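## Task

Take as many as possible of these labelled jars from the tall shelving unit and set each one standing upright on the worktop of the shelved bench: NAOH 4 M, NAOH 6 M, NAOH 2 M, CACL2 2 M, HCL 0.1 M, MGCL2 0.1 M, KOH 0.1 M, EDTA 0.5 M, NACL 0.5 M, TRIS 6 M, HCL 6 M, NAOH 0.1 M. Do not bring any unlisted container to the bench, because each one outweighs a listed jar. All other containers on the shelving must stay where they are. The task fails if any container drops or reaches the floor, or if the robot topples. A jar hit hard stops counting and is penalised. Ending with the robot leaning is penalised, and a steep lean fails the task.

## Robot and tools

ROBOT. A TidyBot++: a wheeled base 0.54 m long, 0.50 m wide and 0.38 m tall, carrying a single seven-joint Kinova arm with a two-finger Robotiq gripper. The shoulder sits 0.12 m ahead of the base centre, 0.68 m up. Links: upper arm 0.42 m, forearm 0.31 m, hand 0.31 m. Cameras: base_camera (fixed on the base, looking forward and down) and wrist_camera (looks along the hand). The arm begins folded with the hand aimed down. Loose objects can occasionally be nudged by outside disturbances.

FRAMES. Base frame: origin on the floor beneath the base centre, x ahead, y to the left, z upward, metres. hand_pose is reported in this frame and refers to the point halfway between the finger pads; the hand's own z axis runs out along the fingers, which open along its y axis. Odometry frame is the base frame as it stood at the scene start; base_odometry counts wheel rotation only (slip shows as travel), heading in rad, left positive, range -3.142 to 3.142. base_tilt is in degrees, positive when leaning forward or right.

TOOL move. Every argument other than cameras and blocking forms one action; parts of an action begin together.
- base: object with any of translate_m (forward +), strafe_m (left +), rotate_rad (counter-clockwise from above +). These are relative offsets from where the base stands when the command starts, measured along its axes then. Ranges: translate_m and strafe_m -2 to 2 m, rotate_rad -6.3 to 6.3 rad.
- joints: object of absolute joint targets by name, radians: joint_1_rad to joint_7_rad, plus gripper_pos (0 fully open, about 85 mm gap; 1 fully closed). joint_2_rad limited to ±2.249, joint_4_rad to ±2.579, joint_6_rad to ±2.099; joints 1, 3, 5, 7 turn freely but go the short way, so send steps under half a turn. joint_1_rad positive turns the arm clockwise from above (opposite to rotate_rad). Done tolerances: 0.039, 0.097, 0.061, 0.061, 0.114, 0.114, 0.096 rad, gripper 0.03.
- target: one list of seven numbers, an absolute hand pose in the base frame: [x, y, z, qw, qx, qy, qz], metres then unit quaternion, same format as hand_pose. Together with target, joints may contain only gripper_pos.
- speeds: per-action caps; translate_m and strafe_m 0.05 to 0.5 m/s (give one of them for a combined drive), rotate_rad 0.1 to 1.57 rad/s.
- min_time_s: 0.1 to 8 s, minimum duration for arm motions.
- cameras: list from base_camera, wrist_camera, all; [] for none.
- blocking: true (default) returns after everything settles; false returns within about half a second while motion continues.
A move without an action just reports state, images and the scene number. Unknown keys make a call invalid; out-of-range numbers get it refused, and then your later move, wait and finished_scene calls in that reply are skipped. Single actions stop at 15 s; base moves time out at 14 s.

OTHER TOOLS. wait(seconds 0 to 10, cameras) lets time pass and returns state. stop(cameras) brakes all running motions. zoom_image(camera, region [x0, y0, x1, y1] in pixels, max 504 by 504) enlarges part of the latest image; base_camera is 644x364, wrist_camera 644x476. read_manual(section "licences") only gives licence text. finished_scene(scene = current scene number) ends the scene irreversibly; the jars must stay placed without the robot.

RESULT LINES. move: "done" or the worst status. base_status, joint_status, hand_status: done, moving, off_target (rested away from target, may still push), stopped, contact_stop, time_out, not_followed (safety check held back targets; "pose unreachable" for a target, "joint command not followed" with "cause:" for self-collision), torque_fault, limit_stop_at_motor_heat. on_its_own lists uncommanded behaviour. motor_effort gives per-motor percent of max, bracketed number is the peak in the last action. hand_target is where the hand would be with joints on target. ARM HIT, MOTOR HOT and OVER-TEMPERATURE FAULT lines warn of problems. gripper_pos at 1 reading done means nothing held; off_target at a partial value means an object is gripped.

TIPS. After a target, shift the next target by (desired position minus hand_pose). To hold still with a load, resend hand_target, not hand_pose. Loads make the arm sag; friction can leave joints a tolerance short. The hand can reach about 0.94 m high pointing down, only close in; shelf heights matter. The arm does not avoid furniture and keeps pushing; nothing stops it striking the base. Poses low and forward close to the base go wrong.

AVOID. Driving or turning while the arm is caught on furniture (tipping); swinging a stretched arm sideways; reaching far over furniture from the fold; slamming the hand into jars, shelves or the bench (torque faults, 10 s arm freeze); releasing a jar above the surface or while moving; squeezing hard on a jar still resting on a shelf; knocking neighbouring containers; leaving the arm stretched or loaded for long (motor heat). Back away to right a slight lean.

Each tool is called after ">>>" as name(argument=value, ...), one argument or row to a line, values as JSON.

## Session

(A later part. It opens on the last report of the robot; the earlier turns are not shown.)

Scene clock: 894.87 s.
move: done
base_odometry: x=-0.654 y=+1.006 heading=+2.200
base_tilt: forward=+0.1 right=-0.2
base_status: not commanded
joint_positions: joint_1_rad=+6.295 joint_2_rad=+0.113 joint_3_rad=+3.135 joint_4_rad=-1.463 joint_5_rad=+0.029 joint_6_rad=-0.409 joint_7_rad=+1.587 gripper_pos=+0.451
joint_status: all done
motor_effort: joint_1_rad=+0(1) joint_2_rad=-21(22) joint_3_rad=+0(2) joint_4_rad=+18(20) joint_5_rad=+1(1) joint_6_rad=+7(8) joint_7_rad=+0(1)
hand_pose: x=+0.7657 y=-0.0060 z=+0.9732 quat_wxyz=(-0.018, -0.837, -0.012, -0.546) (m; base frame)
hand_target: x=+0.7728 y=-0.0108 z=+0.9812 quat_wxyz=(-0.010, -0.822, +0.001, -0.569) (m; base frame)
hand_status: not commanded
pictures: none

>>> move(
  joints={"gripper_pos": 0.0},
)

>>> move(
  base={"translate_m": -0.25},
  speeds={"translate_m": 0.25},
  cameras=["wrist_camera"],
)

>>> move(
  base={"translate_m": -1.948, "strafe_m": -0.35, "rotate_rad": -3.15},
  speeds={"rotate_rad": 1.1},
  joints={"joint_2_rad": 0.22, "joint_4_rad": -0.80, "joint_6_rad": -1.07, "gripper_pos":0.0},
  cameras=["all"],
)

Scene clock: 936.07 s.
move: done
base_odometry: x=-0.654 y=+1.006 heading=+2.200
base_tilt: forward=+0.2 right=-0.2
base_status: not commanded
joint_positions: joint_1_rad=+6.295 joint_2_rad=+0.113 joint_3_rad=+3.135 joint_4_rad=-1.468 joint_5_rad=+0.029 joint_6_rad=-0.409 joint_7_rad=+1.587 gripper_pos=+0.000
joint_status: all done
motor_effort: joint_1_rad=-1(1) joint_2_rad=-22(23) joint_3_rad=+1(2) joint_4_rad=+19(19) joint_5_rad=+0(1) joint_6_rad=+8(8) joint_7_rad=+1(1)
hand_pose: x=+0.7651 y=-0.0060 z=+0.9701 quat_wxyz=(-0.018, -0.839, -0.012, -0.544) (m; base frame)
hand_target: x=+0.7728 y=-0.0108 z=+0.9812 quat_wxyz=(-0.010, -0.822, +0.001, -0.569) (m; base frame)
hand_status: not commanded
pictures: none

Scene clock: 937.90 s.
move: done
base_odometry: x=-0.507 y=+0.804 heading=+2.201
base_tilt: forward=+0.1 right=-0.3
base_status: done
joint_positions: joint_1_rad=+6.295 joint_2_rad=+0.111 joint_3_rad=+3.136 joint_4_rad=-1.470 joint_5_rad=+0.029 joint_6_rad=-0.407 joint_7_rad=+1.587 gripper_pos=+0.000
joint_status: not commanded
motor_effort: joint_1_rad=-1(1) joint_2_rad=-22(27) joint_3_rad=+1(2) joint_4_rad=+18(19) joint_5_rad=+0(1) joint_6_rad=+8(8) joint_7_rad=+0(1)
hand_pose: x=+0.7644 y=-0.0066 z=+0.9708 quat_wxyz=(-0.018, -0.838, -0.012, -0.545) (m; base frame)
hand_target: x=+0.7728 y=-0.0108 z=+0.9812 quat_wxyz=(-0.010, -0.822, +0.001, -0.569) (m; base frame)
hand_status: not commanded
pictures: wrist_camera
camera_calibration:
wrist_camera: T_world_to_cam=[[-0.0182049, -0.998278, 0.055756, -0.0502978], [-0.403514, -0.0436864, -0.91393, 1.252], [0.914793, -0.0391363, -0.402024, -0.170191], [0, 0, 0, 1]] pos_world=[0.659971, -0.00217658, 1.07862]

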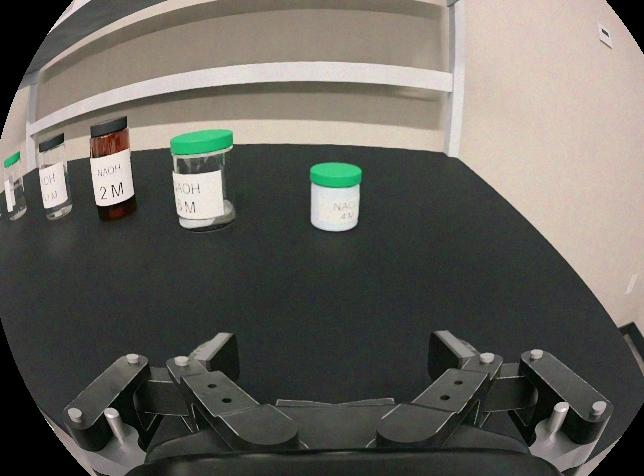

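Scene clock: 943.23 s.
move: done
base_odometry: x=+0.923 y=-0.564 heading=-0.950
base_tilt: forward=+0.2 right=-0.2
base_status: done
joint_positions: joint_1_rad=+6.299 joint_2_rad=+0.204 joint_3_rad=+3.140 joint_4_rad=-0.817 joint_5_rad=+0.029 joint_6_rad=-0.988 joint_7_rad=+1.587 gripper_pos=+0.000
joint_status: all done
motor_effort: joint_1_rad=+0(4) joint_2_rad=-22(27) joint_3_rad=+1(4) joint_4_rad=+17(21) joint_5_rad=+0(1) joint_6_rad=+8(9) joint_7_rad=+1(1)
hand_pose: x=+0.7540 y=-0.0153 z=+1.1259 quat_wxyz=(-0.022, -0.844, -0.001, -0.536) (m; base frame)
hand_target: x=+0.7488 y=-0.0104 z=+1.1025 quat_wxyz=(-0.009, -0.865, +0.001, -0.502) (m; base frame)
hand_status: not commanded
pictures: base_camera, wrist_camera
camera_calibration:
wrist_camera: T_world_to_cam=[[-0.0404491, -0.997825, 0.052052, -0.0468489], [-0.423534, -0.0300608, -0.905381, 1.39491], [0.904977, -0.0586676, -0.421397, -0.0697099], [0, 0, 0, 1]] pos_world=[0.651982, -0.0089046, 1.23599]

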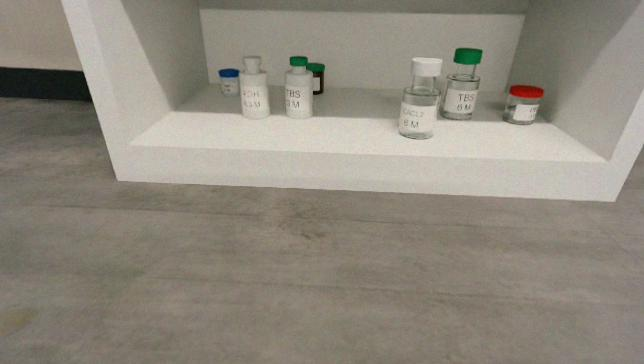

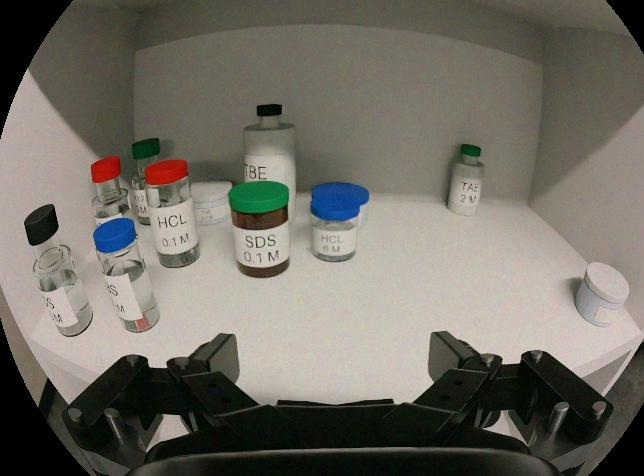

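>>> move(
  base={"translate_m": 0.30, "strafe_m": -0.029},
  speeds={"translate_m": 0.2},
  cameras=["wrist_camera"],
)

Scene clock: 952.53 s.
move: done
base_odometry: x=+1.074 y=-0.825 heading=-0.950
base_tilt: forward=+0.1 right=-0.3
base_status: done
joint_positions: joint_1_rad=+6.299 joint_2_rad=+0.207 joint_3_rad=+3.140 joint_4_rad=-0.815 joint_5_rad=+0.029 joint_6_rad=-0.989 joint_7_rad=+1.587 gripper_pos=+0.000
joint_status: not commanded
motor_effort: joint_1_rad=-1(2) joint_2_rad=-22(27) joint_3_rad=+1(2) joint_4_rad=+16(18) joint_5_rad=+0(1) joint_6_rad=+8(8) joint_7_rad=+1(1)
hand_pose: x=+0.7551 y=-0.0153 z=+1.1246 quat_wxyz=(-0.022, -0.845, -0.001, -0.535) (m; base frame)
hand_target: x=+0.7488 y=-0.0104 z=+1.1025 quat_wxyz=(-0.009, -0.865, +0.001, -0.502) (m; base frame)
hand_status: not commanded
pictures: wrist_camera
camera_calibration:
wrist_camera: T_world_to_cam=[[-0.040369, -0.997828, 0.0520597, -0.0468022], [-0.425638, -0.0299651, -0.904397, 1.39477], [0.903992, -0.0586683, -0.423504, -0.068152], [0, 0, 0, 1]] pos_world=[0.653386, -0.00890459, 1.235]

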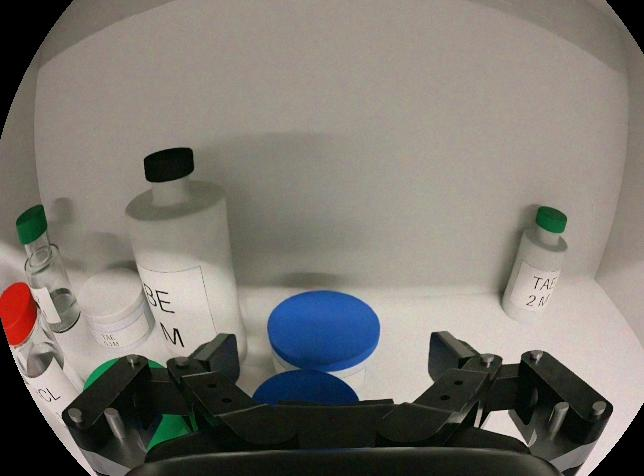

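>>> move(
  base={"translate_m": -0.14},
)

>>> move(
  base={"translate_m": 0.051, "strafe_m": -0.3, "rotate_rad": 0.35},
  cameras=["wrist_camera"],
)

Scene clock: 975.63 s.
move: done
base_odometry: x=+0.993 y=-0.711 heading=-0.950
base_tilt: forward=+0.1 right=-0.2
base_status: done
joint_positions: joint_1_rad=+6.299 joint_2_rad=+0.205 joint_3_rad=+3.140 joint_4_rad=-0.813 joint_5_rad=+0.029 joint_6_rad=-0.992 joint_7_rad=+1.587 gripper_pos=+0.000
joint_status: not commanded
motor_effort: joint_1_rad=-1(2) joint_2_rad=-23(27) joint_3_rad=+1(2) joint_4_rad=+16(18) joint_5_rad=+1(1) joint_6_rad=+8(8) joint_7_rad=+0(1)
hand_pose: x=+0.7539 y=-0.0154 z=+1.1264 quat_wxyz=(-0.022, -0.844, -0.001, -0.536) (m; base frame)
hand_target: x=+0.7488 y=-0.0104 z=+1.1025 quat_wxyz=(-0.009, -0.865, +0.001, -0.502) (m; base frame)
hand_status: not commanded
pictures: none

Scene clock: 977.37 s.
move: done
base_odometry: x=+0.779 y=-0.928 heading=-0.599
base_tilt: forward=+0.1 right=-0.2
base_status: done
joint_positions: joint_1_rad=+6.299 joint_2_rad=+0.205 joint_3_rad=+3.139 joint_4_rad=-0.813 joint_5_rad=+0.029 joint_6_rad=-0.992 joint_7_rad=+1.587 gripper_pos=+0.000
joint_status: not commanded
motor_effort: joint_1_rad=+0(4) joint_2_rad=-23(25) joint_3_rad=+1(4) joint_4_rad=+16(17) joint_5_rad=+1(2) joint_6_rad=+8(8) joint_7_rad=+1(1)
hand_pose: x=+0.7539 y=-0.0144 z=+1.1264 quat_wxyz=(-0.022, -0.844, -0.002, -0.536) (m; base frame)
hand_target: x=+0.7488 y=-0.0104 z=+1.1025 quat_wxyz=(-0.009, -0.865, +0.001, -0.502) (m; base frame)
hand_status: not commanded
pictures: wrist_camera
camera_calibration:
wrist_camera: T_world_to_cam=[[-0.0389821, -0.997895, 0.0518321, -0.0468719], [-0.424082, -0.0304464, -0.905112, 1.3955], [0.904784, -0.0572642, -0.422002, -0.0685314], [0, 0, 0, 1]] pos_world=[0.651984, -0.00820971, 1.23659]

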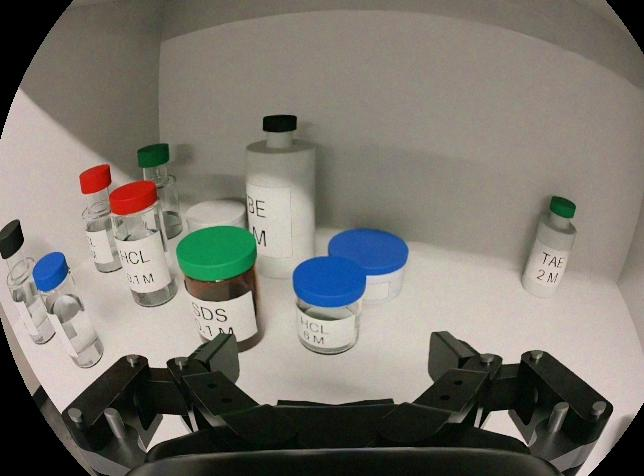

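>>> move(
  base={"translate_m": 0.143, "strafe_m": -0.006},
  speeds={"translate_m": 0.2},
)

>>> move(
  joints={"joint_2_rad": 0.115, "joint_4_rad": -1.195, "joint_6_rad": -0.605},
  min_time_s=2.5,
  cameras=["wrist_camera"],
)

Scene clock: 991.63 s.
move: done
base_odometry: x=+0.893 y=-1.013 heading=-0.599
base_tilt: forward=+0.2 right=-0.2
base_status: done
joint_positions: joint_1_rad=+6.299 joint_2_rad=+0.210 joint_3_rad=+3.139 joint_4_rad=-0.812 joint_5_rad=+0.029 joint_6_rad=-0.992 joint_7_rad=+1.587 gripper_pos=+0.000
joint_status: not commanded
motor_effort: joint_1_rad=+0(1) joint_2_rad=-23(27) joint_3_rad=+1(2) joint_4_rad=+16(18) joint_5_rad=+1(1) joint_6_rad=+7(8) joint_7_rad=+1(1)
hand_pose: x=+0.7556 y=-0.0144 z=+1.1241 quat_wxyz=(-0.022, -0.845, -0.002, -0.534) (m; base frame)
hand_target: x=+0.7488 y=-0.0104 z=+1.1025 quat_wxyz=(-0.009, -0.865, +0.001, -0.502) (m; base frame)
hand_status: not commanded
pictures: none

Scene clock: 994.73 s.
move: done
base_odometry: x=+0.893 y=-1.013 heading=-0.599
base_tilt: forward=+0.1 right=-0.2
base_status: not commanded
joint_positions: joint_1_rad=+6.299 joint_2_rad=+0.140 joint_3_rad=+3.139 joint_4_rad=-1.179 joint_5_rad=+0.029 joint_6_rad=-0.688 joint_7_rad=+1.587 gripper_pos=+0.000
joint_status: all done
motor_effort: joint_1_rad=+0(1) joint_2_rad=-22(25) joint_3_rad=+1(2) joint_4_rad=+19(19) joint_5_rad=+0(1) joint_6_rad=+8(9) joint_7_rad=+1(2)
hand_pose: x=+0.7640 y=-0.0126 z=+1.0453 quat_wxyz=(-0.021, -0.843, -0.006, -0.537) (m; base frame)
hand_target: x=+0.7639 y=-0.0106 z=+1.0758 quat_wxyz=(-0.010, -0.818, +0.001, -0.575) (m; base frame)
hand_status: not commanded
pictures: wrist_camera
camera_calibration:
wrist_camera: T_world_to_cam=[[-0.0311575, -0.997987, 0.0552331, -0.0500055], [-0.421327, -0.0369967, -0.906154, 1.32531], [0.906374, -0.0515047, -0.419326, -0.115688], [0, 0, 0, 1]] pos_world=[0.661686, -0.00683132, 1.15518]

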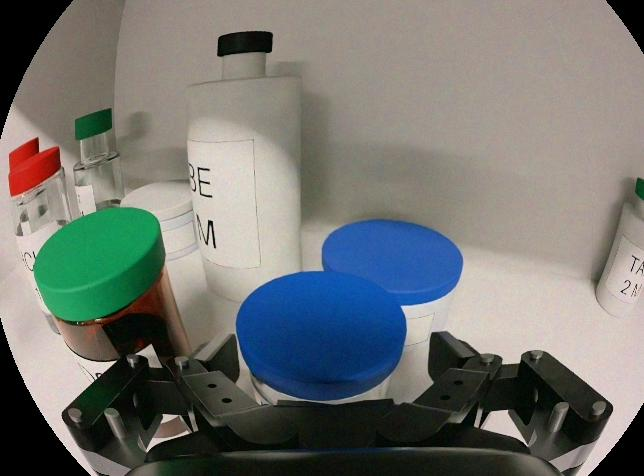

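>>> move(
  base={"translate_m": 0.012, "strafe_m": 0.004},
  speeds={"translate_m": 0.1},
)

>>> move(
  joints={"gripper_pos": 0.65},
  cameras=["wrist_camera"],
)

>>> move(
  joints={"joint_2_rad": 0.21, "joint_4_rad": -0.90, "joint_6_rad": -0.99},
  min_time_s=2.5,
  cameras=["wrist_camera"],
)

Scene clock: 1001.47 s.
move: done
base_odometry: x=+0.905 y=-1.017 heading=-0.599
base_tilt: forward=+0.2 right=-0.2
base_status: done
joint_positions: joint_1_rad=+6.299 joint_2_rad=+0.131 joint_3_rad=+3.139 joint_4_rad=-1.180 joint_5_rad=+0.029 joint_6_rad=-0.686 joint_7_rad=+1.587 gripper_pos=+0.000
joint_status: not commanded
motor_effort: joint_1_rad=+0(3) joint_2_rad=-22(26) joint_3_rad=+1(2) joint_4_rad=+18(19) joint_5_rad=+1(1) joint_6_rad=+7(8) joint_7_rad=+1(1)
hand_pose: x=+0.7610 y=-0.0126 z=+1.0513 quat_wxyz=(-0.021, -0.840, -0.006, -0.541) (m; base frame)
hand_target: x=+0.7639 y=-0.0106 z=+1.0758 quat_wxyz=(-0.010, -0.818, +0.001, -0.575) (m; base frame)
hand_status: not commanded
pictures: none

Scene clock: 1002.37 s.
move: off_target
base_odometry: x=+0.905 y=-1.017 heading=-0.599
base_tilt: forward=+0.1 right=-0.2
base_status: not commanded
joint_positions: joint_1_rad=+6.299 joint_2_rad=+0.131 joint_3_rad=+3.139 joint_4_rad=-1.180 joint_5_rad=+0.029 joint_6_rad=-0.685 joint_7_rad=+1.587 gripper_pos=+0.335
joint_status: gripper_pos off_target (ended at +0.335, target +0.650)
motor_effort: joint_1_rad=+0(1) joint_2_rad=-22(23) joint_3_rad=+1(2) joint_4_rad=+18(19) joint_5_rad=+1(1) joint_6_rad=+7(8) joint_7_rad=+0(1)
hand_pose: x=+0.7611 y=-0.0126 z=+1.0518 quat_wxyz=(-0.021, -0.840, -0.006, -0.542) (m; base frame)
hand_target: x=+0.7639 y=-0.0106 z=+1.0758 quat_wxyz=(-0.010, -0.818, +0.001, -0.575) (m; base frame)
hand_status: not commanded
pictures: wrist_camera
camera_calibration:
wrist_camera: T_world_to_cam=[[-0.0319124, -0.99797, 0.0551158, -0.0497942], [-0.410471, -0.0371932, -0.911115, 1.32692], [0.911315, -0.0516993, -0.40845, -0.125531], [0, 0, 0, 1]] pos_world=[0.65747, -0.00683065, 1.16044]

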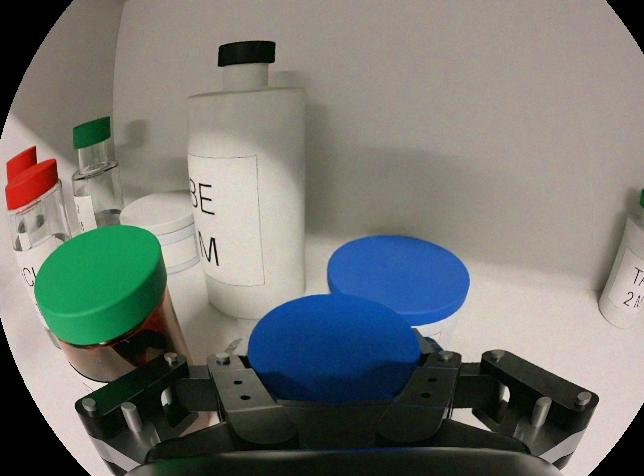

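Scene clock: 1005.17 s.
move: done
base_odometry: x=+0.905 y=-1.017 heading=-0.599
base_tilt: forward=+0.1 right=-0.2
base_status: not commanded
joint_positions: joint_1_rad=+6.299 joint_2_rad=+0.183 joint_3_rad=+3.139 joint_4_rad=-0.929 joint_5_rad=+0.029 joint_6_rad=-0.911 joint_7_rad=+1.587 gripper_pos=+0.335
joint_status: all done
motor_effort: joint_1_rad=+0(1) joint_2_rad=-25(26) joint_3_rad=+1(2) joint_4_rad=+19(21) joint_5_rad=+1(1) joint_6_rad=+9(10) joint_7_rad=+1(1)
hand_pose: x=+0.7571 y=-0.0141 z=+1.0988 quat_wxyz=(-0.022, -0.848, -0.003, -0.530) (m; base frame)
hand_target: x=+0.7569 y=-0.0106 z=+1.0760 quat_wxyz=(-0.009, -0.867, +0.001, -0.497) (m; base frame)
hand_status: not commanded
pictures: wrist_camera
camera_calibration:
wrist_camera: T_world_to_cam=[[-0.0363787, -0.997916, 0.0532901, -0.0485107], [-0.435961, -0.0321359, -0.899391, 1.37456], [0.89923, -0.0559511, -0.433884, -0.0657364], [0, 0, 0, 1]] pos_world=[0.656604, -0.00791467, 1.21034]

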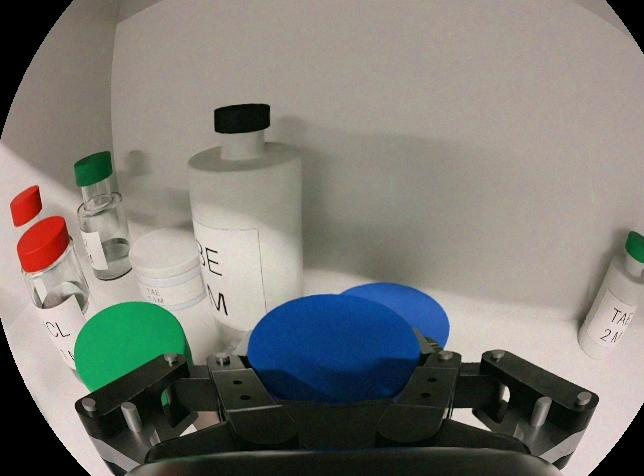

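>>> move(
  base={"translate_m": -0.65},
)

>>> move(
  base={"translate_m": -1.409, "strafe_m": 0.829, "rotate_rad": 2.802},
  speeds={"rotate_rad": 1.0},
  cameras=["wrist_camera"],
)

Scene clock: 1018.47 s.
move: done
base_odometry: x=+0.369 y=-0.650 heading=-0.599
base_tilt: forward=+0.1 right=-0.2
base_status: done
joint_positions: joint_1_rad=+6.299 joint_2_rad=+0.200 joint_3_rad=+3.139 joint_4_rad=-0.925 joint_5_rad=+0.029 joint_6_rad=-0.918 joint_7_rad=+1.587 gripper_pos=+0.335
joint_status: not commanded
motor_effort: joint_1_rad=+0(2) joint_2_rad=-25(31) joint_3_rad=+1(2) joint_4_rad=+19(20) joint_5_rad=+1(1) joint_6_rad=+9(10) joint_7_rad=+1(1)
hand_pose: x=+0.7631 y=-0.0145 z=+1.0881 quat_wxyz=(-0.022, -0.853, -0.003, -0.522) (m; base frame)
hand_target: x=+0.7569 y=-0.0106 z=+1.0760 quat_wxyz=(-0.009, -0.867, +0.001, -0.497) (m; base frame)
hand_status: not commanded
pictures: none

Scene clock: 1023.33 s.
move: done
base_odometry: x=-0.327 y=+0.829 heading=+2.203
base_tilt: forward=+0.2 right=-0.2
base_status: done
joint_positions: joint_1_rad=+6.303 joint_2_rad=+0.204 joint_3_rad=+3.139 joint_4_rad=-0.925 joint_5_rad=+0.029 joint_6_rad=-0.918 joint_7_rad=+1.587 gripper_pos=+0.335
joint_status: not commanded
motor_effort: joint_1_rad=+0(5) joint_2_rad=-25(29) joint_3_rad=+1(4) joint_4_rad=+19(20) joint_5_rad=+1(2) joint_6_rad=+9(9) joint_7_rad=+1(1)
hand_pose: x=+0.7649 y=-0.0170 z=+1.0851 quat_wxyz=(-0.023, -0.854, -0.001, -0.520) (m; base frame)
hand_target: x=+0.7569 y=-0.0106 z=+1.0760 quat_wxyz=(-0.009, -0.867, +0.001, -0.497) (m; base frame)
hand_status: not commanded
pictures: wrist_camera
camera_calibration:
wrist_camera: T_world_to_cam=[[-0.039472, -0.997777, 0.0536905, -0.0485162], [-0.458352, -0.0296658, -0.888276, 1.37058], [0.887894, -0.0596711, -0.456162, -0.0461174], [0, 0, 0, 1]] pos_world=[0.667238, -0.0105009, 1.19902]

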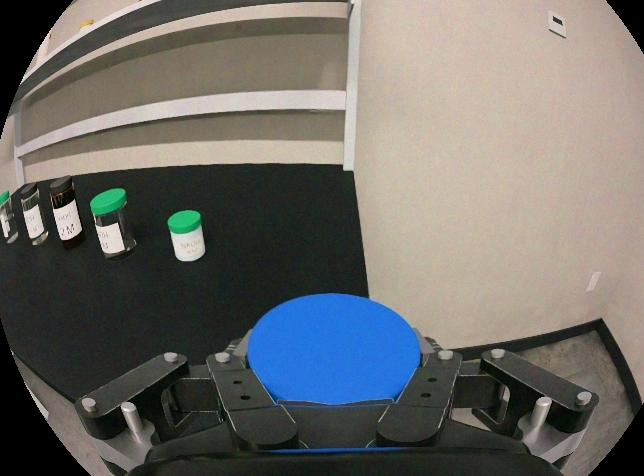

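>>> move(
  base={"translate_m": 0.33, "strafe_m": 0.062},
  speeds={"translate_m": 0.25},
  joints={"joint_2_rad": 0.09, "joint_4_rad": -1.405, "joint_6_rad": -0.40},
  min_time_s=2.5,
  cameras=["wrist_camera"],
)

>>> move(
  joints={"joint_2_rad": 0.095, "joint_4_rad": -1.425, "joint_6_rad": -0.38},
  min_time_s=1,
)

>>> move(
  joints={"joint_2_rad": 0.10, "joint_4_rad": -1.44, "joint_6_rad": -0.365},
  min_time_s=1,
)

>>> move(
  joints={"joint_2_rad": 0.105, "joint_4_rad": -1.455, "joint_6_rad": -0.35},
  min_time_s=1,
)

Scene clock: 1043.37 s.
move: done
base_odometry: x=-0.572 y=+1.059 heading=+2.203
base_tilt: forward=+0.1 right=-0.2
base_status: done
joint_positions: joint_1_rad=+6.303 joint_2_rad=+0.124 joint_3_rad=+3.139 joint_4_rad=-1.400 joint_5_rad=+0.029 joint_6_rad=-0.494 joint_7_rad=+1.587 gripper_pos=+0.335
joint_status: all done
motor_effort: joint_1_rad=+0(2) joint_2_rad=-24(28) joint_3_rad=+1(2) joint_4_rad=+21(22) joint_5_rad=+1(1) joint_6_rad=+9(10) joint_7_rad=+1(2)
hand_pose: x=+0.7655 y=-0.0140 z=+0.9796 quat_wxyz=(-0.021, -0.846, -0.007, -0.532) (m; base frame)
hand_target: x=+0.7652 y=-0.0106 z=+1.0255 quat_wxyz=(-0.010, -0.812, +0.001, -0.584) (m; base frame)
hand_status: not commanded
pictures: wrist_camera
camera_calibration:
wrist_camera: T_world_to_cam=[[-0.029533, -0.997978, 0.0562862, -0.0499821], [-0.431143, -0.0380849, -0.90148, 1.26931], [0.9018, -0.0508908, -0.429146, -0.131541], [0, 0, 0, 1]] pos_world=[0.664402, -0.00823367, 1.09062]

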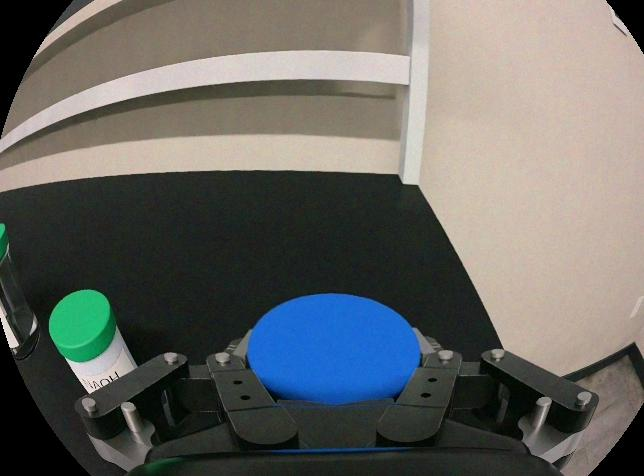

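Scene clock: 1044.63 s.
move: done
base_odometry: x=-0.572 y=+1.059 heading=+2.203
base_tilt: forward=+0.1 right=-0.3
base_status: not commanded
joint_positions: joint_1_rad=+6.303 joint_2_rad=+0.124 joint_3_rad=+3.139 joint_4_rad=-1.416 joint_5_rad=+0.029 joint_6_rad=-0.474 joint_7_rad=+1.587 gripper_pos=+0.335
joint_status: all done
motor_effort: joint_1_rad=+0(1) joint_2_rad=-24(26) joint_3_rad=+1(2) joint_4_rad=+20(22) joint_5_rad=+1(1) joint_6_rad=+9(10) joint_7_rad=+1(1)
hand_pose: x=+0.7663 y=-0.0139 z=+0.9759 quat_wxyz=(-0.021, -0.845, -0.007, -0.534) (m; base frame)
hand_target: x=+0.7673 y=-0.0106 z=+1.0160 quat_wxyz=(-0.010, -0.813, +0.001, -0.582) (m; base frame)
hand_status: not commanded
pictures: none

Scene clock: 1045.93 s.
move: done
base_odometry: x=-0.572 y=+1.059 heading=+2.203
base_tilt: forward=+0.2 right=-0.2
base_status: not commanded
joint_positions: joint_1_rad=+6.303 joint_2_rad=+0.124 joint_3_rad=+3.139 joint_4_rad=-1.426 joint_5_rad=+0.029 joint_6_rad=-0.453 joint_7_rad=+1.587 gripper_pos=+0.335
joint_status: all done
motor_effort: joint_1_rad=+0(1) joint_2_rad=-24(25) joint_3_rad=+1(2) joint_4_rad=+20(22) joint_5_rad=+1(1) joint_6_rad=+9(10) joint_7_rad=+0(1)
hand_pose: x=+0.7677 y=-0.0137 z=+0.9756 quat_wxyz=(-0.021, -0.842, -0.007, -0.539) (m; base frame)
hand_target: x=+0.7692 y=-0.0107 z=+1.0080 quat_wxyz=(-0.010, -0.815, +0.001, -0.580) (m; base frame)
hand_status: not commanded
pictures: none

Scene clock: 1047.20 s.
move: done
base_odometry: x=-0.572 y=+1.059 heading=+2.203
base_tilt: forward=+0.1 right=-0.2
base_status: not commanded
joint_positions: joint_1_rad=+6.303 joint_2_rad=+0.124 joint_3_rad=+3.139 joint_4_rad=-1.436 joint_5_rad=+0.029 joint_6_rad=-0.433 joint_7_rad=+1.587 gripper_pos=+0.335
joint_status: all done
motor_effort: joint_1_rad=+0(1) joint_2_rad=-22(24) joint_3_rad=+1(2) joint_4_rad=+19(21) joint_5_rad=+1(1) joint_6_rad=+8(9) joint_7_rad=+0(2)
hand_pose: x=+0.7691 y=-0.0136 z=+0.9754 quat_wxyz=(-0.021, -0.839, -0.007, -0.543) (m; base frame)
hand_target: x=+0.7709 y=-0.0107 z=+1.0001 quat_wxyz=(-0.010, -0.816, +0.001, -0.578) (m; base frame)
hand_status: not commanded
pictures: none

>>> move(
  joints={"gripper_pos": 0.0},
)

>>> move(
  base={"translate_m": -0.25},
  speeds={"translate_m": 0.25},
  cameras=["wrist_camera"],
)

>>> move(
  base={"translate_m": -1.933, "strafe_m": -0.443, "rotate_rad": -3.153},
  speeds={"rotate_rad": 1.1},
  joints={"joint_2_rad": 0.23, "joint_4_rad": -0.635, "joint_6_rad": -1.2, "gripper_pos":0.0},
  cameras=["all"],
)

Scene clock: 1092.23 s.
move: done
base_odometry: x=-0.572 y=+1.059 heading=+2.203
base_tilt: forward=+0.2 right=-0.2
base_status: not commanded
joint_positions: joint_1_rad=+6.303 joint_2_rad=+0.124 joint_3_rad=+3.139 joint_4_rad=-1.438 joint_5_rad=+0.029 joint_6_rad=-0.432 joint_7_rad=+1.587 gripper_pos=+0.000
joint_status: all done
motor_effort: joint_1_rad=+0(1) joint_2_rad=-22(25) joint_3_rad=+1(2) joint_4_rad=+19(20) joint_5_rad=+1(1) joint_6_rad=+7(8) joint_7_rad=+1(1)
hand_pose: x=+0.7690 y=-0.0136 z=+0.9743 quat_wxyz=(-0.021, -0.840, -0.007, -0.542) (m; base frame)
hand_target: x=+0.7709 y=-0.0107 z=+1.0001 quat_wxyz=(-0.010, -0.816, +0.001, -0.578) (m; base frame)
hand_status: not commanded
pictures: none

Scene clock: 1094.07 s.
move: done
base_odometry: x=-0.424 y=+0.857 heading=+2.203
base_tilt: forward=+0.2 right=-0.2
base_status: done
joint_positions: joint_1_rad=+6.303 joint_2_rad=+0.111 joint_3_rad=+3.139 joint_4_rad=-1.440 joint_5_rad=+0.029 joint_6_rad=-0.429 joint_7_rad=+1.587 gripper_pos=+0.000
joint_status: not commanded
motor_effort: joint_1_rad=+0(2) joint_2_rad=-22(27) joint_3_rad=+1(2) joint_4_rad=+19(20) joint_5_rad=+1(1) joint_6_rad=+7(8) joint_7_rad=+1(1)
hand_pose: x=+0.7653 y=-0.0138 z=+0.9822 quat_wxyz=(-0.021, -0.836, -0.007, -0.548) (m; base frame)
hand_target: x=+0.7709 y=-0.0107 z=+1.0001 quat_wxyz=(-0.010, -0.816, +0.001, -0.578) (m; base frame)
hand_status: not commanded
pictures: wrist_camera
camera_calibration:
wrist_camera: T_world_to_cam=[[-0.0302784, -0.997974, 0.0559648, -0.0489947], [-0.396888, -0.0393836, -0.917022, 1.2606], [0.917367, -0.0499777, -0.394891, -0.17585], [0, 0, 0, 1]] pos_world=[0.660152, -0.00803713, 1.0893]

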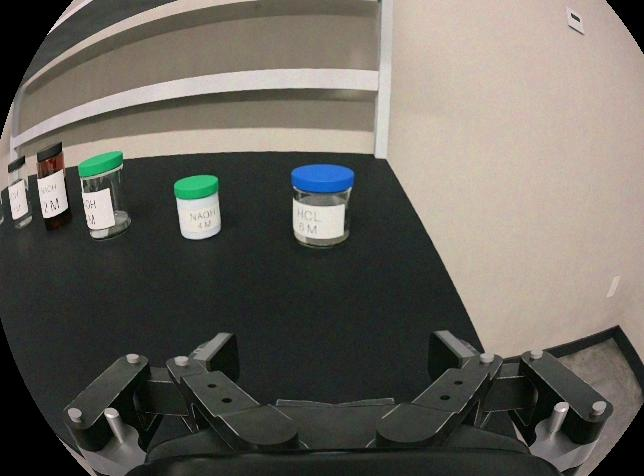

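Scene clock: 1099.50 s.
move: done
base_odometry: x=+1.075 y=-0.440 heading=-0.951
base_tilt: forward=+0.2 right=-0.2
base_status: done
joint_positions: joint_1_rad=+6.302 joint_2_rad=+0.213 joint_3_rad=+3.139 joint_4_rad=-0.652 joint_5_rad=+0.029 joint_6_rad=-1.117 joint_7_rad=+1.587 gripper_pos=+0.000
joint_status: all done
motor_effort: joint_1_rad=+0(3) joint_2_rad=-22(27) joint_3_rad=+1(4) joint_4_rad=+15(20) joint_5_rad=+0(1) joint_6_rad=+8(9) joint_7_rad=+1(1)
hand_pose: x=+0.7322 y=-0.0167 z=+1.1726 quat_wxyz=(-0.023, -0.837, +0.002, -0.547) (m; base frame)
hand_target: x=+0.7281 y=-0.0101 z=+1.1478 quat_wxyz=(-0.009, -0.859, +0.001, -0.513) (m; base frame)
hand_status: not commanded
pictures: base_camera, wrist_camera
camera_calibration:
wrist_camera: T_world_to_cam=[[-0.0465835, -0.997717, 0.0488867, -0.0433193], [-0.398889, -0.026289, -0.916622, 1.42312], [0.915815, -0.0621998, -0.396754, -0.0672554], [0, 0, 0, 1]] pos_world=[0.627243, -0.00999134, 1.2799]

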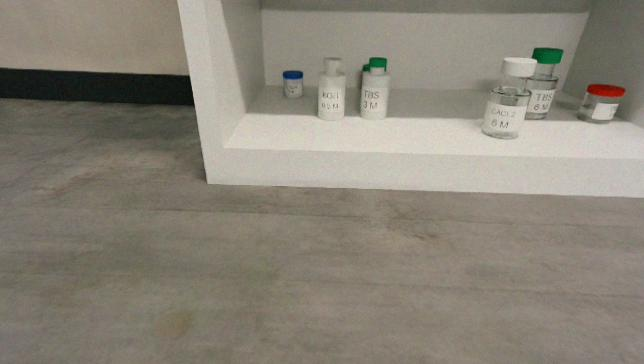

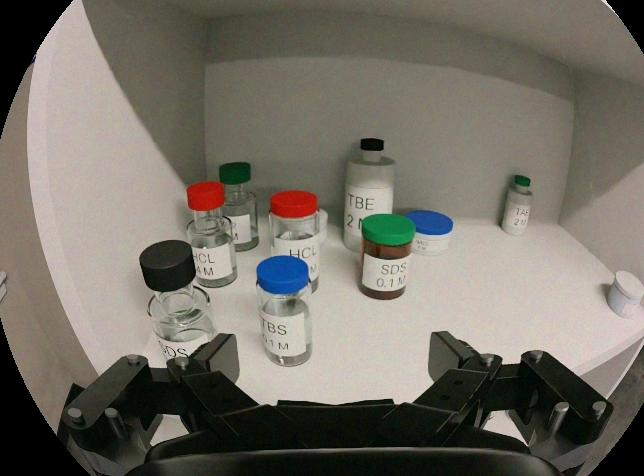

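>>> move(
  base={"translate_m": 0.305, "strafe_m": 0.033},
  speeds={"translate_m": 0.2},
  cameras=["wrist_camera"],
)

Scene clock: 1130.03 s.
move: done
base_odometry: x=+1.280 y=-0.669 heading=-0.950
base_tilt: forward=+0.1 right=-0.2
base_status: done
joint_positions: joint_1_rad=+6.302 joint_2_rad=+0.220 joint_3_rad=+3.139 joint_4_rad=-0.648 joint_5_rad=+0.029 joint_6_rad=-1.119 joint_7_rad=+1.587 gripper_pos=+0.000
joint_status: not commanded
motor_effort: joint_1_rad=+0(2) joint_2_rad=-22(26) joint_3_rad=+1(2) joint_4_rad=+15(17) joint_5_rad=+1(1) joint_6_rad=+8(8) joint_7_rad=+1(1)
hand_pose: x=+0.7349 y=-0.0168 z=+1.1700 quat_wxyz=(-0.023, -0.838, +0.002, -0.545) (m; base frame)
hand_target: x=+0.7281 y=-0.0101 z=+1.1478 quat_wxyz=(-0.009, -0.859, +0.001, -0.513) (m; base frame)
hand_status: not commanded
pictures: wrist_camera
camera_calibration:
wrist_camera: T_world_to_cam=[[-0.0463996, -0.99772, 0.0490107, -0.0434422], [-0.403114, -0.0261891, -0.914775, 1.42279], [0.913973, -0.0622021, -0.40098, -0.0644631], [0, 0, 0, 1]] pos_world=[0.630449, -0.0100913, 1.27781]

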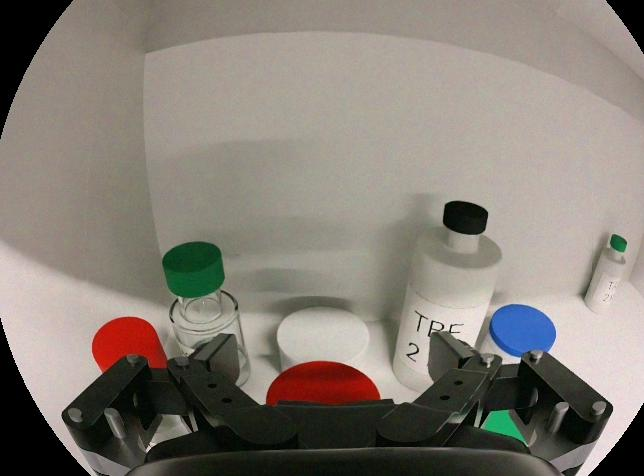

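>>> move(
  joints={"joint_2_rad": 0.25, "joint_4_rad": -0.768, "joint_6_rad": -1.2},
  min_time_s=2,
  cameras=["wrist_camera"],
)

Scene clock: 1142.03 s.
move: done
base_odometry: x=+1.280 y=-0.669 heading=-0.950
base_tilt: forward=+0.1 right=-0.2
base_status: not commanded
joint_positions: joint_1_rad=+6.302 joint_2_rad=+0.220 joint_3_rad=+3.139 joint_4_rad=-0.752 joint_5_rad=+0.029 joint_6_rad=-1.119 joint_7_rad=+1.587 gripper_pos=+0.000
joint_status: all done
motor_effort: joint_1_rad=+0(1) joint_2_rad=-23(24) joint_3_rad=+1(2) joint_4_rad=+16(17) joint_5_rad=+1(1) joint_6_rad=+7(8) joint_7_rad=+1(2)
hand_pose: x=+0.7401 y=-0.0168 z=+1.1150 quat_wxyz=(-0.022, -0.865, +0.001, -0.501) (m; base frame)
hand_target: x=+0.7389 y=-0.0102 z=+1.0669 quat_wxyz=(-0.008, -0.895, +0.001, -0.445) (m; base frame)
hand_status: not commanded
pictures: wrist_camera
camera_calibration:
wrist_camera: T_world_to_cam=[[-0.0409724, -0.997811, 0.0519167, -0.047758], [-0.496157, -0.0247829, -0.867879, 1.39115], [0.867266, -0.0613179, -0.494055, 0.0470074], [0, 0, 0, 1]] pos_world=[0.647503, -0.0102943, 1.23305]

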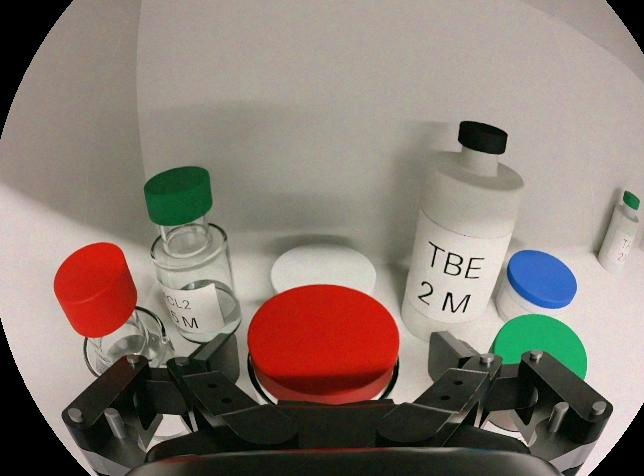

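>>> move(
  joints={"gripper_pos": 0.72},
  cameras=["wrist_camera"],
)

>>> move(
  joints={"joint_4_rad": -0.64},
  min_time_s=2,
  cameras=["wrist_camera"],
)

Scene clock: 1151.03 s.
move: off_target
base_odometry: x=+1.280 y=-0.669 heading=-0.950
base_tilt: forward=+0.1 right=-0.2
base_status: not commanded
joint_positions: joint_1_rad=+6.302 joint_2_rad=+0.219 joint_3_rad=+3.138 joint_4_rad=-0.752 joint_5_rad=+0.028 joint_6_rad=-1.120 joint_7_rad=+1.587 gripper_pos=+0.303
joint_status: gripper_pos off_target (ended at +0.303, target +0.720)
motor_effort: joint_1_rad=+0(3) joint_2_rad=-20(24) joint_3_rad=+1(3) joint_4_rad=+13(16) joint_5_rad=+0(3) joint_6_rad=+6(7) joint_7_rad=+0(1)
hand_pose: x=+0.7399 y=-0.0164 z=+1.1155 quat_wxyz=(-0.022, -0.865, +0.001, -0.501) (m; base frame)
hand_target: x=+0.7389 y=-0.0102 z=+1.0669 quat_wxyz=(-0.008, -0.895, +0.001, -0.445) (m; base frame)
hand_status: not commanded
pictures: wrist_camera
camera_calibration:
wrist_camera: T_world_to_cam=[[-0.0403022, -0.997849, 0.0517111, -0.0476788], [-0.495525, -0.0249804, -0.868235, 1.39133], [0.867658, -0.0606159, -0.493452, 0.0465781], [0, 0, 0, 1]] pos_world=[0.647103, -0.00999686, 1.23345]

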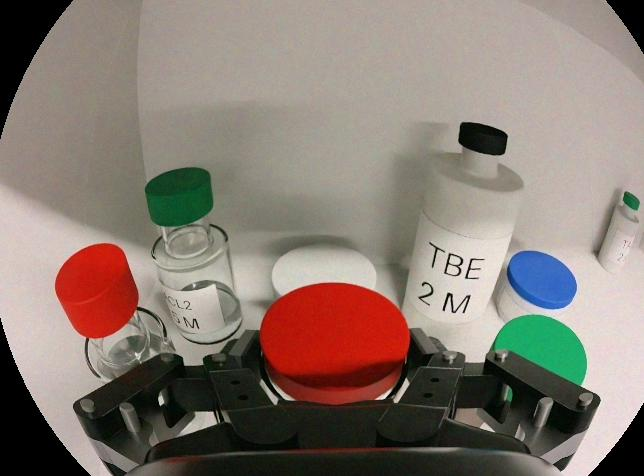

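Scene clock: 1153.30 s.
move: done
base_odometry: x=+1.280 y=-0.669 heading=-0.950
base_tilt: forward=+0.1 right=-0.2
base_status: not commanded
joint_positions: joint_1_rad=+6.302 joint_2_rad=+0.238 joint_3_rad=+3.138 joint_4_rad=-0.678 joint_5_rad=+0.028 joint_6_rad=-1.134 joint_7_rad=+1.587 gripper_pos=+0.303
joint_status: all done
motor_effort: joint_1_rad=+0(1) joint_2_rad=-27(28) joint_3_rad=+1(2) joint_4_rad=+19(21) joint_5_rad=+1(1) joint_6_rad=+10(11) joint_7_rad=+0(1)
hand_pose: x=+0.7433 y=-0.0165 z=+1.1386 quat_wxyz=(-0.022, -0.855, +0.001, -0.519) (m; base frame)
hand_target: x=+0.7375 y=-0.0102 z=+1.1329 quat_wxyz=(-0.009, -0.865, +0.001, -0.502) (m; base frame)
hand_status: not commanded
pictures: wrist_camera
camera_calibration:
wrist_camera: T_world_to_cam=[[-0.0427387, -0.997816, 0.0503716, -0.0455731], [-0.460332, -0.0250802, -0.887393, 1.40884], [0.886718, -0.0611137, -0.458254, 0.000728128], [0, 0, 0, 1]] pos_world=[0.645939, -0.0100951, 1.25282]

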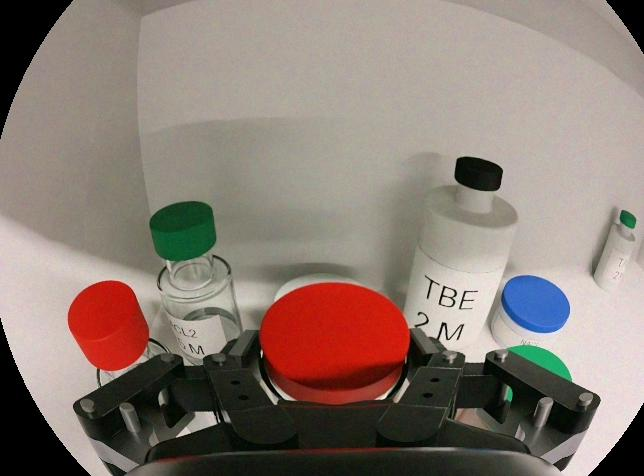

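>>> move(
  joints={"joint_2_rad": 0.345, "joint_4_rad": -0.365, "joint_6_rad": -1.39},
  min_time_s=2,
  cameras=["wrist_camera"],
)

Scene clock: 1186.07 s.
move: done
base_odometry: x=+1.280 y=-0.669 heading=-0.950
base_tilt: forward=+0.2 right=-0.2
base_status: not commanded
joint_positions: joint_1_rad=+6.302 joint_2_rad=+0.327 joint_3_rad=+3.138 joint_4_rad=-0.401 joint_5_rad=+0.028 joint_6_rad=-1.320 joint_7_rad=+1.587 gripper_pos=+0.303
joint_status: all done
motor_effort: joint_1_rad=+0(1) joint_2_rad=-28(29) joint_3_rad=+1(2) joint_4_rad=+17(21) joint_5_rad=+1(1) joint_6_rad=+11(12) joint_7_rad=+1(1)
hand_pose: x=+0.7398 y=-0.0172 z=+1.1717 quat_wxyz=(-0.021, -0.854, +0.004, -0.519) (m; base frame)
hand_target: x=+0.7348 y=-0.0103 z=+1.1590 quat_wxyz=(-0.009, -0.867, +0.001, -0.497) (m; base frame)
hand_status: not commanded
pictures: wrist_camera
camera_calibration:
wrist_camera: T_world_to_cam=[[-0.0467621, -0.997824, 0.0464889, -0.0406035], [-0.458565, -0.0199023, -0.888438, 1.43656], [0.887429, -0.0628634, -0.456637, 0.0164822], [0, 0, 0, 1]] pos_world=[0.642233, -0.010888, 1.28571]

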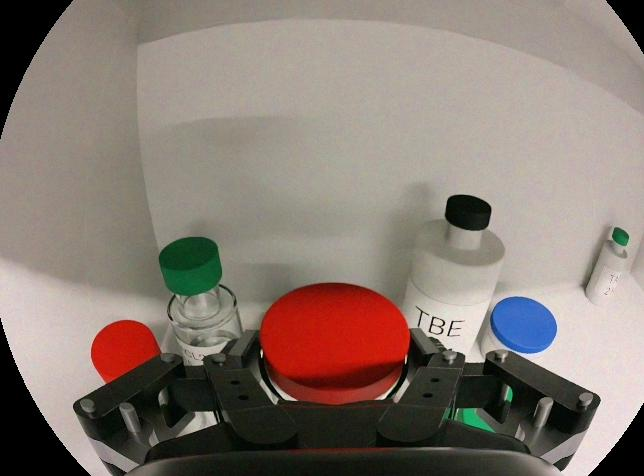

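>>> move(
  base={"translate_m": -0.25, "strafe_m": -0.175},
  speeds={"translate_m": 0.15},
  cameras=["wrist_camera"],
)

Scene clock: 1192.73 s.
move: done
base_odometry: x=+0.992 y=-0.568 heading=-0.950
base_tilt: forward=+0.2 right=-0.2
base_status: done
joint_positions: joint_1_rad=+6.302 joint_2_rad=+0.340 joint_3_rad=+3.138 joint_4_rad=-0.399 joint_5_rad=+0.028 joint_6_rad=-1.324 joint_7_rad=+1.587 gripper_pos=+0.303
joint_status: not commanded
motor_effort: joint_1_rad=-1(3) joint_2_rad=-28(32) joint_3_rad=+1(2) joint_4_rad=+16(18) joint_5_rad=+1(2) joint_6_rad=+11(11) joint_7_rad=+1(1)
hand_pose: x=+0.7449 y=-0.0173 z=+1.1642 quat_wxyz=(-0.021, -0.858, +0.004, -0.513) (m; base frame)
hand_target: x=+0.7348 y=-0.0103 z=+1.1590 quat_wxyz=(-0.009, -0.867, +0.001, -0.497) (m; base frame)
hand_status: not commanded
pictures: wrist_camera
camera_calibration:
wrist_camera: T_world_to_cam=[[-0.0460419, -0.99785, 0.0466364, -0.0407602], [-0.470805, -0.0194995, -0.882022, 1.43391], [0.881035, -0.0625666, -0.468895, 0.027538], [0, 0, 0, 1]] pos_world=[0.648954, -0.010989, 1.27956]

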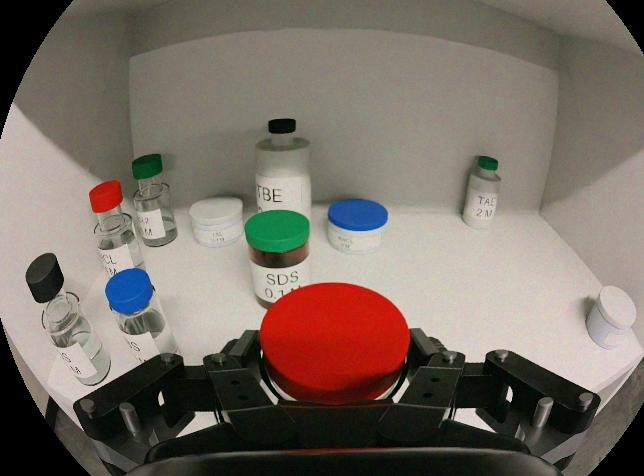

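>>> zoom_image(
  camera="wrist_camera",
  region=[310, 190, 410, 260],
)

>>> zoom_image(
  camera="wrist_camera",
  region=[20, 150, 260, 350],
)

Scaled by 5.040.

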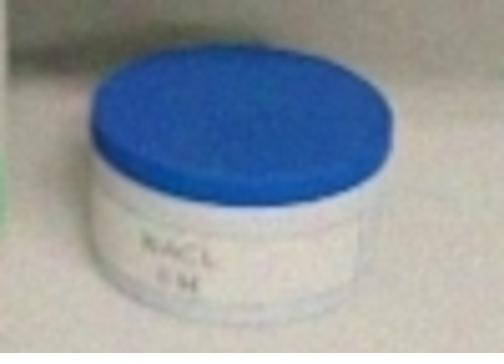

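Scaled by 2.100.

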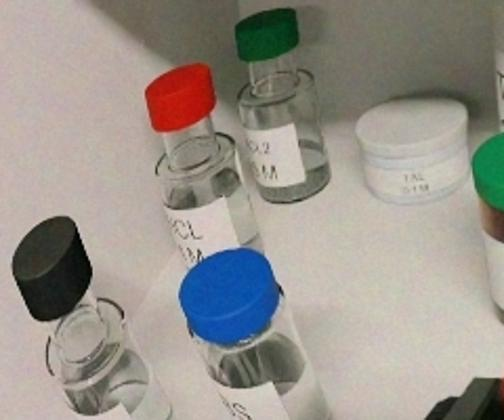

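>>> move(
  base={"translate_m": -0.4},
)

>>> move(
  base={"translate_m": -1.4835, "strafe_m": -0.321, "rotate_rad": 3.153},
  speeds={"rotate_rad": 1.0},
  joints={"joint_2_rad": 0.20, "joint_4_rad": -0.90, "joint_6_rad": -0.88},
  min_time_s=3,
  cameras=["wrist_camera"],
)

Scene clock: 1214.27 s.
move: done
base_odometry: x=+0.759 y=-0.242 heading=-0.950
base_tilt: forward=+0.2 right=-0.2
base_status: done
joint_positions: joint_1_rad=+6.302 joint_2_rad=+0.346 joint_3_rad=+3.138 joint_4_rad=-0.394 joint_5_rad=+0.028 joint_6_rad=-1.328 joint_7_rad=+1.587 gripper_pos=+0.303
joint_status: not commanded
motor_effort: joint_1_rad=-1(1) joint_2_rad=-28(32) joint_3_rad=+1(2) joint_4_rad=+17(18) joint_5_rad=+0(1) joint_6_rad=+10(11) joint_7_rad=+1(1)
hand_pose: x=+0.7468 y=-0.0173 z=+1.1614 quat_wxyz=(-0.021, -0.859, +0.004, -0.511) (m; base frame)
hand_target: x=+0.7348 y=-0.0103 z=+1.1590 quat_wxyz=(-0.009, -0.867, +0.001, -0.497) (m; base frame)
hand_status: not commanded
pictures: none

Scene clock: 1219.60 s.
move: done
base_odometry: x=-0.365 y=+0.778 heading=+2.202
base_tilt: forward=+0.2 right=-0.2
base_status: done
joint_positions: joint_1_rad=+6.293 joint_2_rad=+0.249 joint_3_rad=+3.134 joint_4_rad=-0.905 joint_5_rad=+0.028 joint_6_rad=-0.979 joint_7_rad=+1.587 gripper_pos=+0.303
joint_status: all done
motor_effort: joint_1_rad=+0(4) joint_2_rad=-29(34) joint_3_rad=+2(4) joint_4_rad=+21(22) joint_5_rad=+1(3) joint_6_rad=+10(11) joint_7_rad=+1(1)
hand_pose: x=+0.7735 y=-0.0082 z=+1.0511 quat_wxyz=(-0.018, -0.875, -0.007, -0.483) (m; base frame)
hand_target: x=+0.7682 y=-0.0108 z=+1.1129 quat_wxyz=(-0.009, -0.836, +0.001, -0.549) (m; base frame)
hand_status: not commanded
pictures: wrist_camera
camera_calibration:
wrist_camera: T_world_to_cam=[[-0.0217801, -0.998344, 0.0532527, -0.0508673], [-0.53139, -0.0335582, -0.846463, 1.35706], [0.846847, -0.046734, -0.529779, 0.0405399], [0, 0, 0, 1]] pos_world=[0.685687, -0.00334798, 1.17288]

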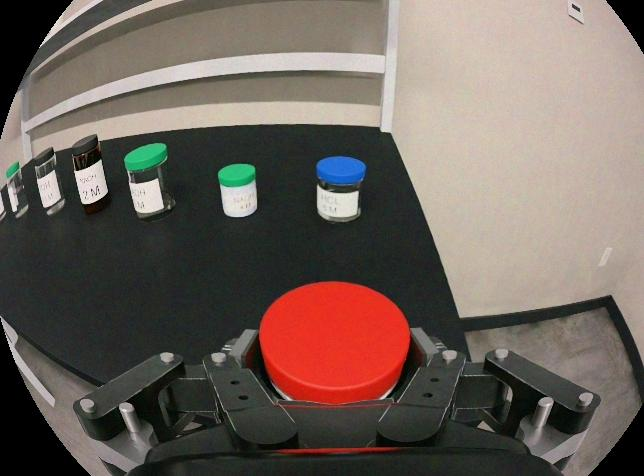

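>>> move(
  joints={"joint_2_rad": 0.13, "joint_4_rad": -1.0, "joint_6_rad": -0.80},
)

>>> move(
  base={"translate_m": 0.15},
  speeds={"translate_m": 0.2},
  cameras=["wrist_camera"],
)

Scene clock: 1229.33 s.
move: done
base_odometry: x=-0.365 y=+0.778 heading=+2.202
base_tilt: forward=+0.1 right=-0.2
base_status: not commanded
joint_positions: joint_1_rad=+6.293 joint_2_rad=+0.173 joint_3_rad=+3.134 joint_4_rad=-1.005 joint_5_rad=+0.028 joint_6_rad=-0.907 joint_7_rad=+1.587 gripper_pos=+0.303
joint_status: all done
motor_effort: joint_1_rad=-1(1) joint_2_rad=-27(30) joint_3_rad=+1(2) joint_4_rad=+21(22) joint_5_rad=+1(1) joint_6_rad=+11(11) joint_7_rad=+1(1)
hand_pose: x=+0.7525 y=-0.0076 z=+1.0639 quat_wxyz=(-0.018, -0.863, -0.008, -0.504) (m; base frame)
hand_target: x=+0.7492 y=-0.0104 z=+1.1237 quat_wxyz=(-0.010, -0.822, +0.001, -0.569) (m; base frame)
hand_status: not commanded
pictures: none

Scene clock: 1230.80 s.
move: done
base_odometry: x=-0.453 y=+0.899 heading=+2.203
base_tilt: forward=+0.2 right=-0.2
base_status: done
joint_positions: joint_1_rad=+6.293 joint_2_rad=+0.159 joint_3_rad=+3.135 joint_4_rad=-1.006 joint_5_rad=+0.028 joint_6_rad=-0.901 joint_7_rad=+1.587 gripper_pos=+0.303
joint_status: not commanded
motor_effort: joint_1_rad=+0(2) joint_2_rad=-25(30) joint_3_rad=+1(2) joint_4_rad=+21(22) joint_5_rad=+1(1) joint_6_rad=+10(11) joint_7_rad=+1(1)
hand_pose: x=+0.7482 y=-0.0076 z=+1.0731 quat_wxyz=(-0.018, -0.859, -0.008, -0.512) (m; base frame)
hand_target: x=+0.7492 y=-0.0104 z=+1.1237 quat_wxyz=(-0.010, -0.822, +0.001, -0.569) (m; base frame)
hand_status: not commanded
pictures: wrist_camera
camera_calibration:
wrist_camera: T_world_to_cam=[[-0.0234748, -0.998294, 0.0534617, -0.0508919], [-0.474403, -0.0359483, -0.879574, 1.35528], [0.879995, -0.0460102, -0.472749, -0.0122992], [0, 0, 0, 1]] pos_world=[0.652578, -0.00265091, 1.18898]

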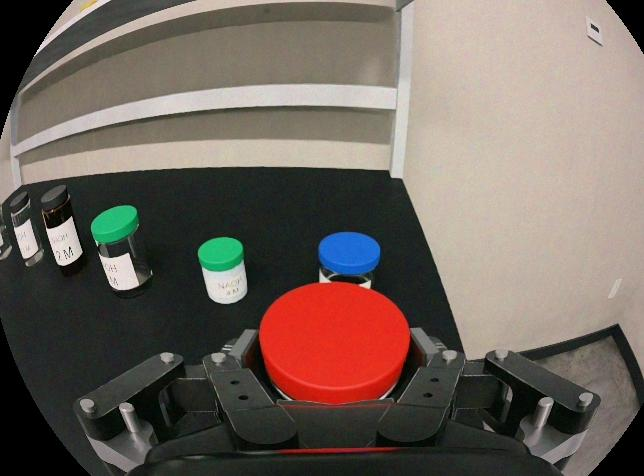

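>>> move(
  joints={"joint_2_rad": 0.14, "joint_4_rad": -1.06, "joint_6_rad": -0.76},
  min_time_s=1.5,
)

>>> move(
  joints={"joint_2_rad": 0.145, "joint_4_rad": -1.08, "joint_6_rad": -0.74},
  min_time_s=1,
)

>>> move(
  joints={"joint_2_rad": 0.15, "joint_4_rad": -1.095, "joint_6_rad": -0.725},
  min_time_s=1,
)

>>> move(
  joints={"joint_2_rad": 0.155, "joint_4_rad": -1.11, "joint_6_rad": -0.71},
  min_time_s=1,
)

Scene clock: 1242.17 s.
move: done
base_odometry: x=-0.453 y=+0.899 heading=+2.203
base_tilt: forward=+0.1 right=-0.2
base_status: not commanded
joint_positions: joint_1_rad=+6.293 joint_2_rad=+0.159 joint_3_rad=+3.135 joint_4_rad=-1.063 joint_5_rad=+0.028 joint_6_rad=-0.867 joint_7_rad=+1.587 gripper_pos=+0.303
joint_status: all done
motor_effort: joint_1_rad=+0(1) joint_2_rad=-27(28) joint_3_rad=+1(2) joint_4_rad=+21(22) joint_5_rad=+1(1) joint_6_rad=+10(11) joint_7_rad=+0(1)
hand_pose: x=+0.7514 y=-0.0074 z=+1.0507 quat_wxyz=(-0.018, -0.864, -0.008, -0.502) (m; base frame)
hand_target: x=+0.7586 y=-0.0105 z=+1.0943 quat_wxyz=(-0.010, -0.830, +0.001, -0.557) (m; base frame)
hand_status: not commanded
pictures: none

Scene clock: 1243.47 s.
move: done
base_odometry: x=-0.453 y=+0.899 heading=+2.203
base_tilt: forward=+0.1 right=-0.2
base_status: not commanded
joint_positions: joint_1_rad=+6.293 joint_2_rad=+0.159 joint_3_rad=+3.135 joint_4_rad=-1.082 joint_5_rad=+0.028 joint_6_rad=-0.847 joint_7_rad=+1.587 gripper_pos=+0.303
joint_status: all done
motor_effort: joint_1_rad=+0(1) joint_2_rad=-26(28) joint_3_rad=+2(2) joint_4_rad=+21(24) joint_5_rad=+1(1) joint_6_rad=+11(11) joint_7_rad=+1(2)
hand_pose: x=+0.7536 y=-0.0073 z=+1.0451 quat_wxyz=(-0.018, -0.864, -0.009, -0.503) (m; base frame)
hand_target: x=+0.7628 y=-0.0106 z=+1.0851 quat_wxyz=(-0.010, -0.832, +0.001, -0.555) (m; base frame)
hand_status: not commanded
pictures: none

Scene clock: 1244.77 s.
move: done
base_odometry: x=-0.453 y=+0.899 heading=+2.203
base_tilt: forward=+0.1 right=-0.3
base_status: not commanded
joint_positions: joint_1_rad=+6.293 joint_2_rad=+0.159 joint_3_rad=+3.135 joint_4_rad=-1.097 joint_5_rad=+0.028 joint_6_rad=-0.832 joint_7_rad=+1.587 gripper_pos=+0.303
joint_status: all done
motor_effort: joint_1_rad=+0(1) joint_2_rad=-27(29) joint_3_rad=+1(2) joint_4_rad=+22(23) joint_5_rad=+1(1) joint_6_rad=+10(11) joint_7_rad=+1(1)
hand_pose: x=+0.7551 y=-0.0072 z=+1.0407 quat_wxyz=(-0.018, -0.864, -0.009, -0.503) (m; base frame)
hand_target: x=+0.7664 y=-0.0107 z=+1.0775 quat_wxyz=(-0.010, -0.833, +0.001, -0.553) (m; base frame)
hand_status: not commanded
pictures: none

Scene clock: 1246.07 s.
move: done
base_odometry: x=-0.453 y=+0.899 heading=+2.203
base_tilt: forward=+0.2 right=-0.2
base_status: not commanded
joint_positions: joint_1_rad=+6.293 joint_2_rad=+0.159 joint_3_rad=+3.135 joint_4_rad=-1.107 joint_5_rad=+0.028 joint_6_rad=-0.812 joint_7_rad=+1.587 gripper_pos=+0.303
joint_status: all done
motor_effort: joint_1_rad=-1(1) joint_2_rad=-26(28) joint_3_rad=+2(2) joint_4_rad=+21(22) joint_5_rad=+1(1) joint_6_rad=+10(11) joint_7_rad=+1(1)
hand_pose: x=+0.7575 y=-0.0071 z=+1.0403 quat_wxyz=(-0.018, -0.862, -0.009, -0.507) (m; base frame)
hand_target: x=+0.7698 y=-0.0107 z=+1.0697 quat_wxyz=(-0.010, -0.835, +0.001, -0.551) (m; base frame)
hand_status: not commanded
pictures: none


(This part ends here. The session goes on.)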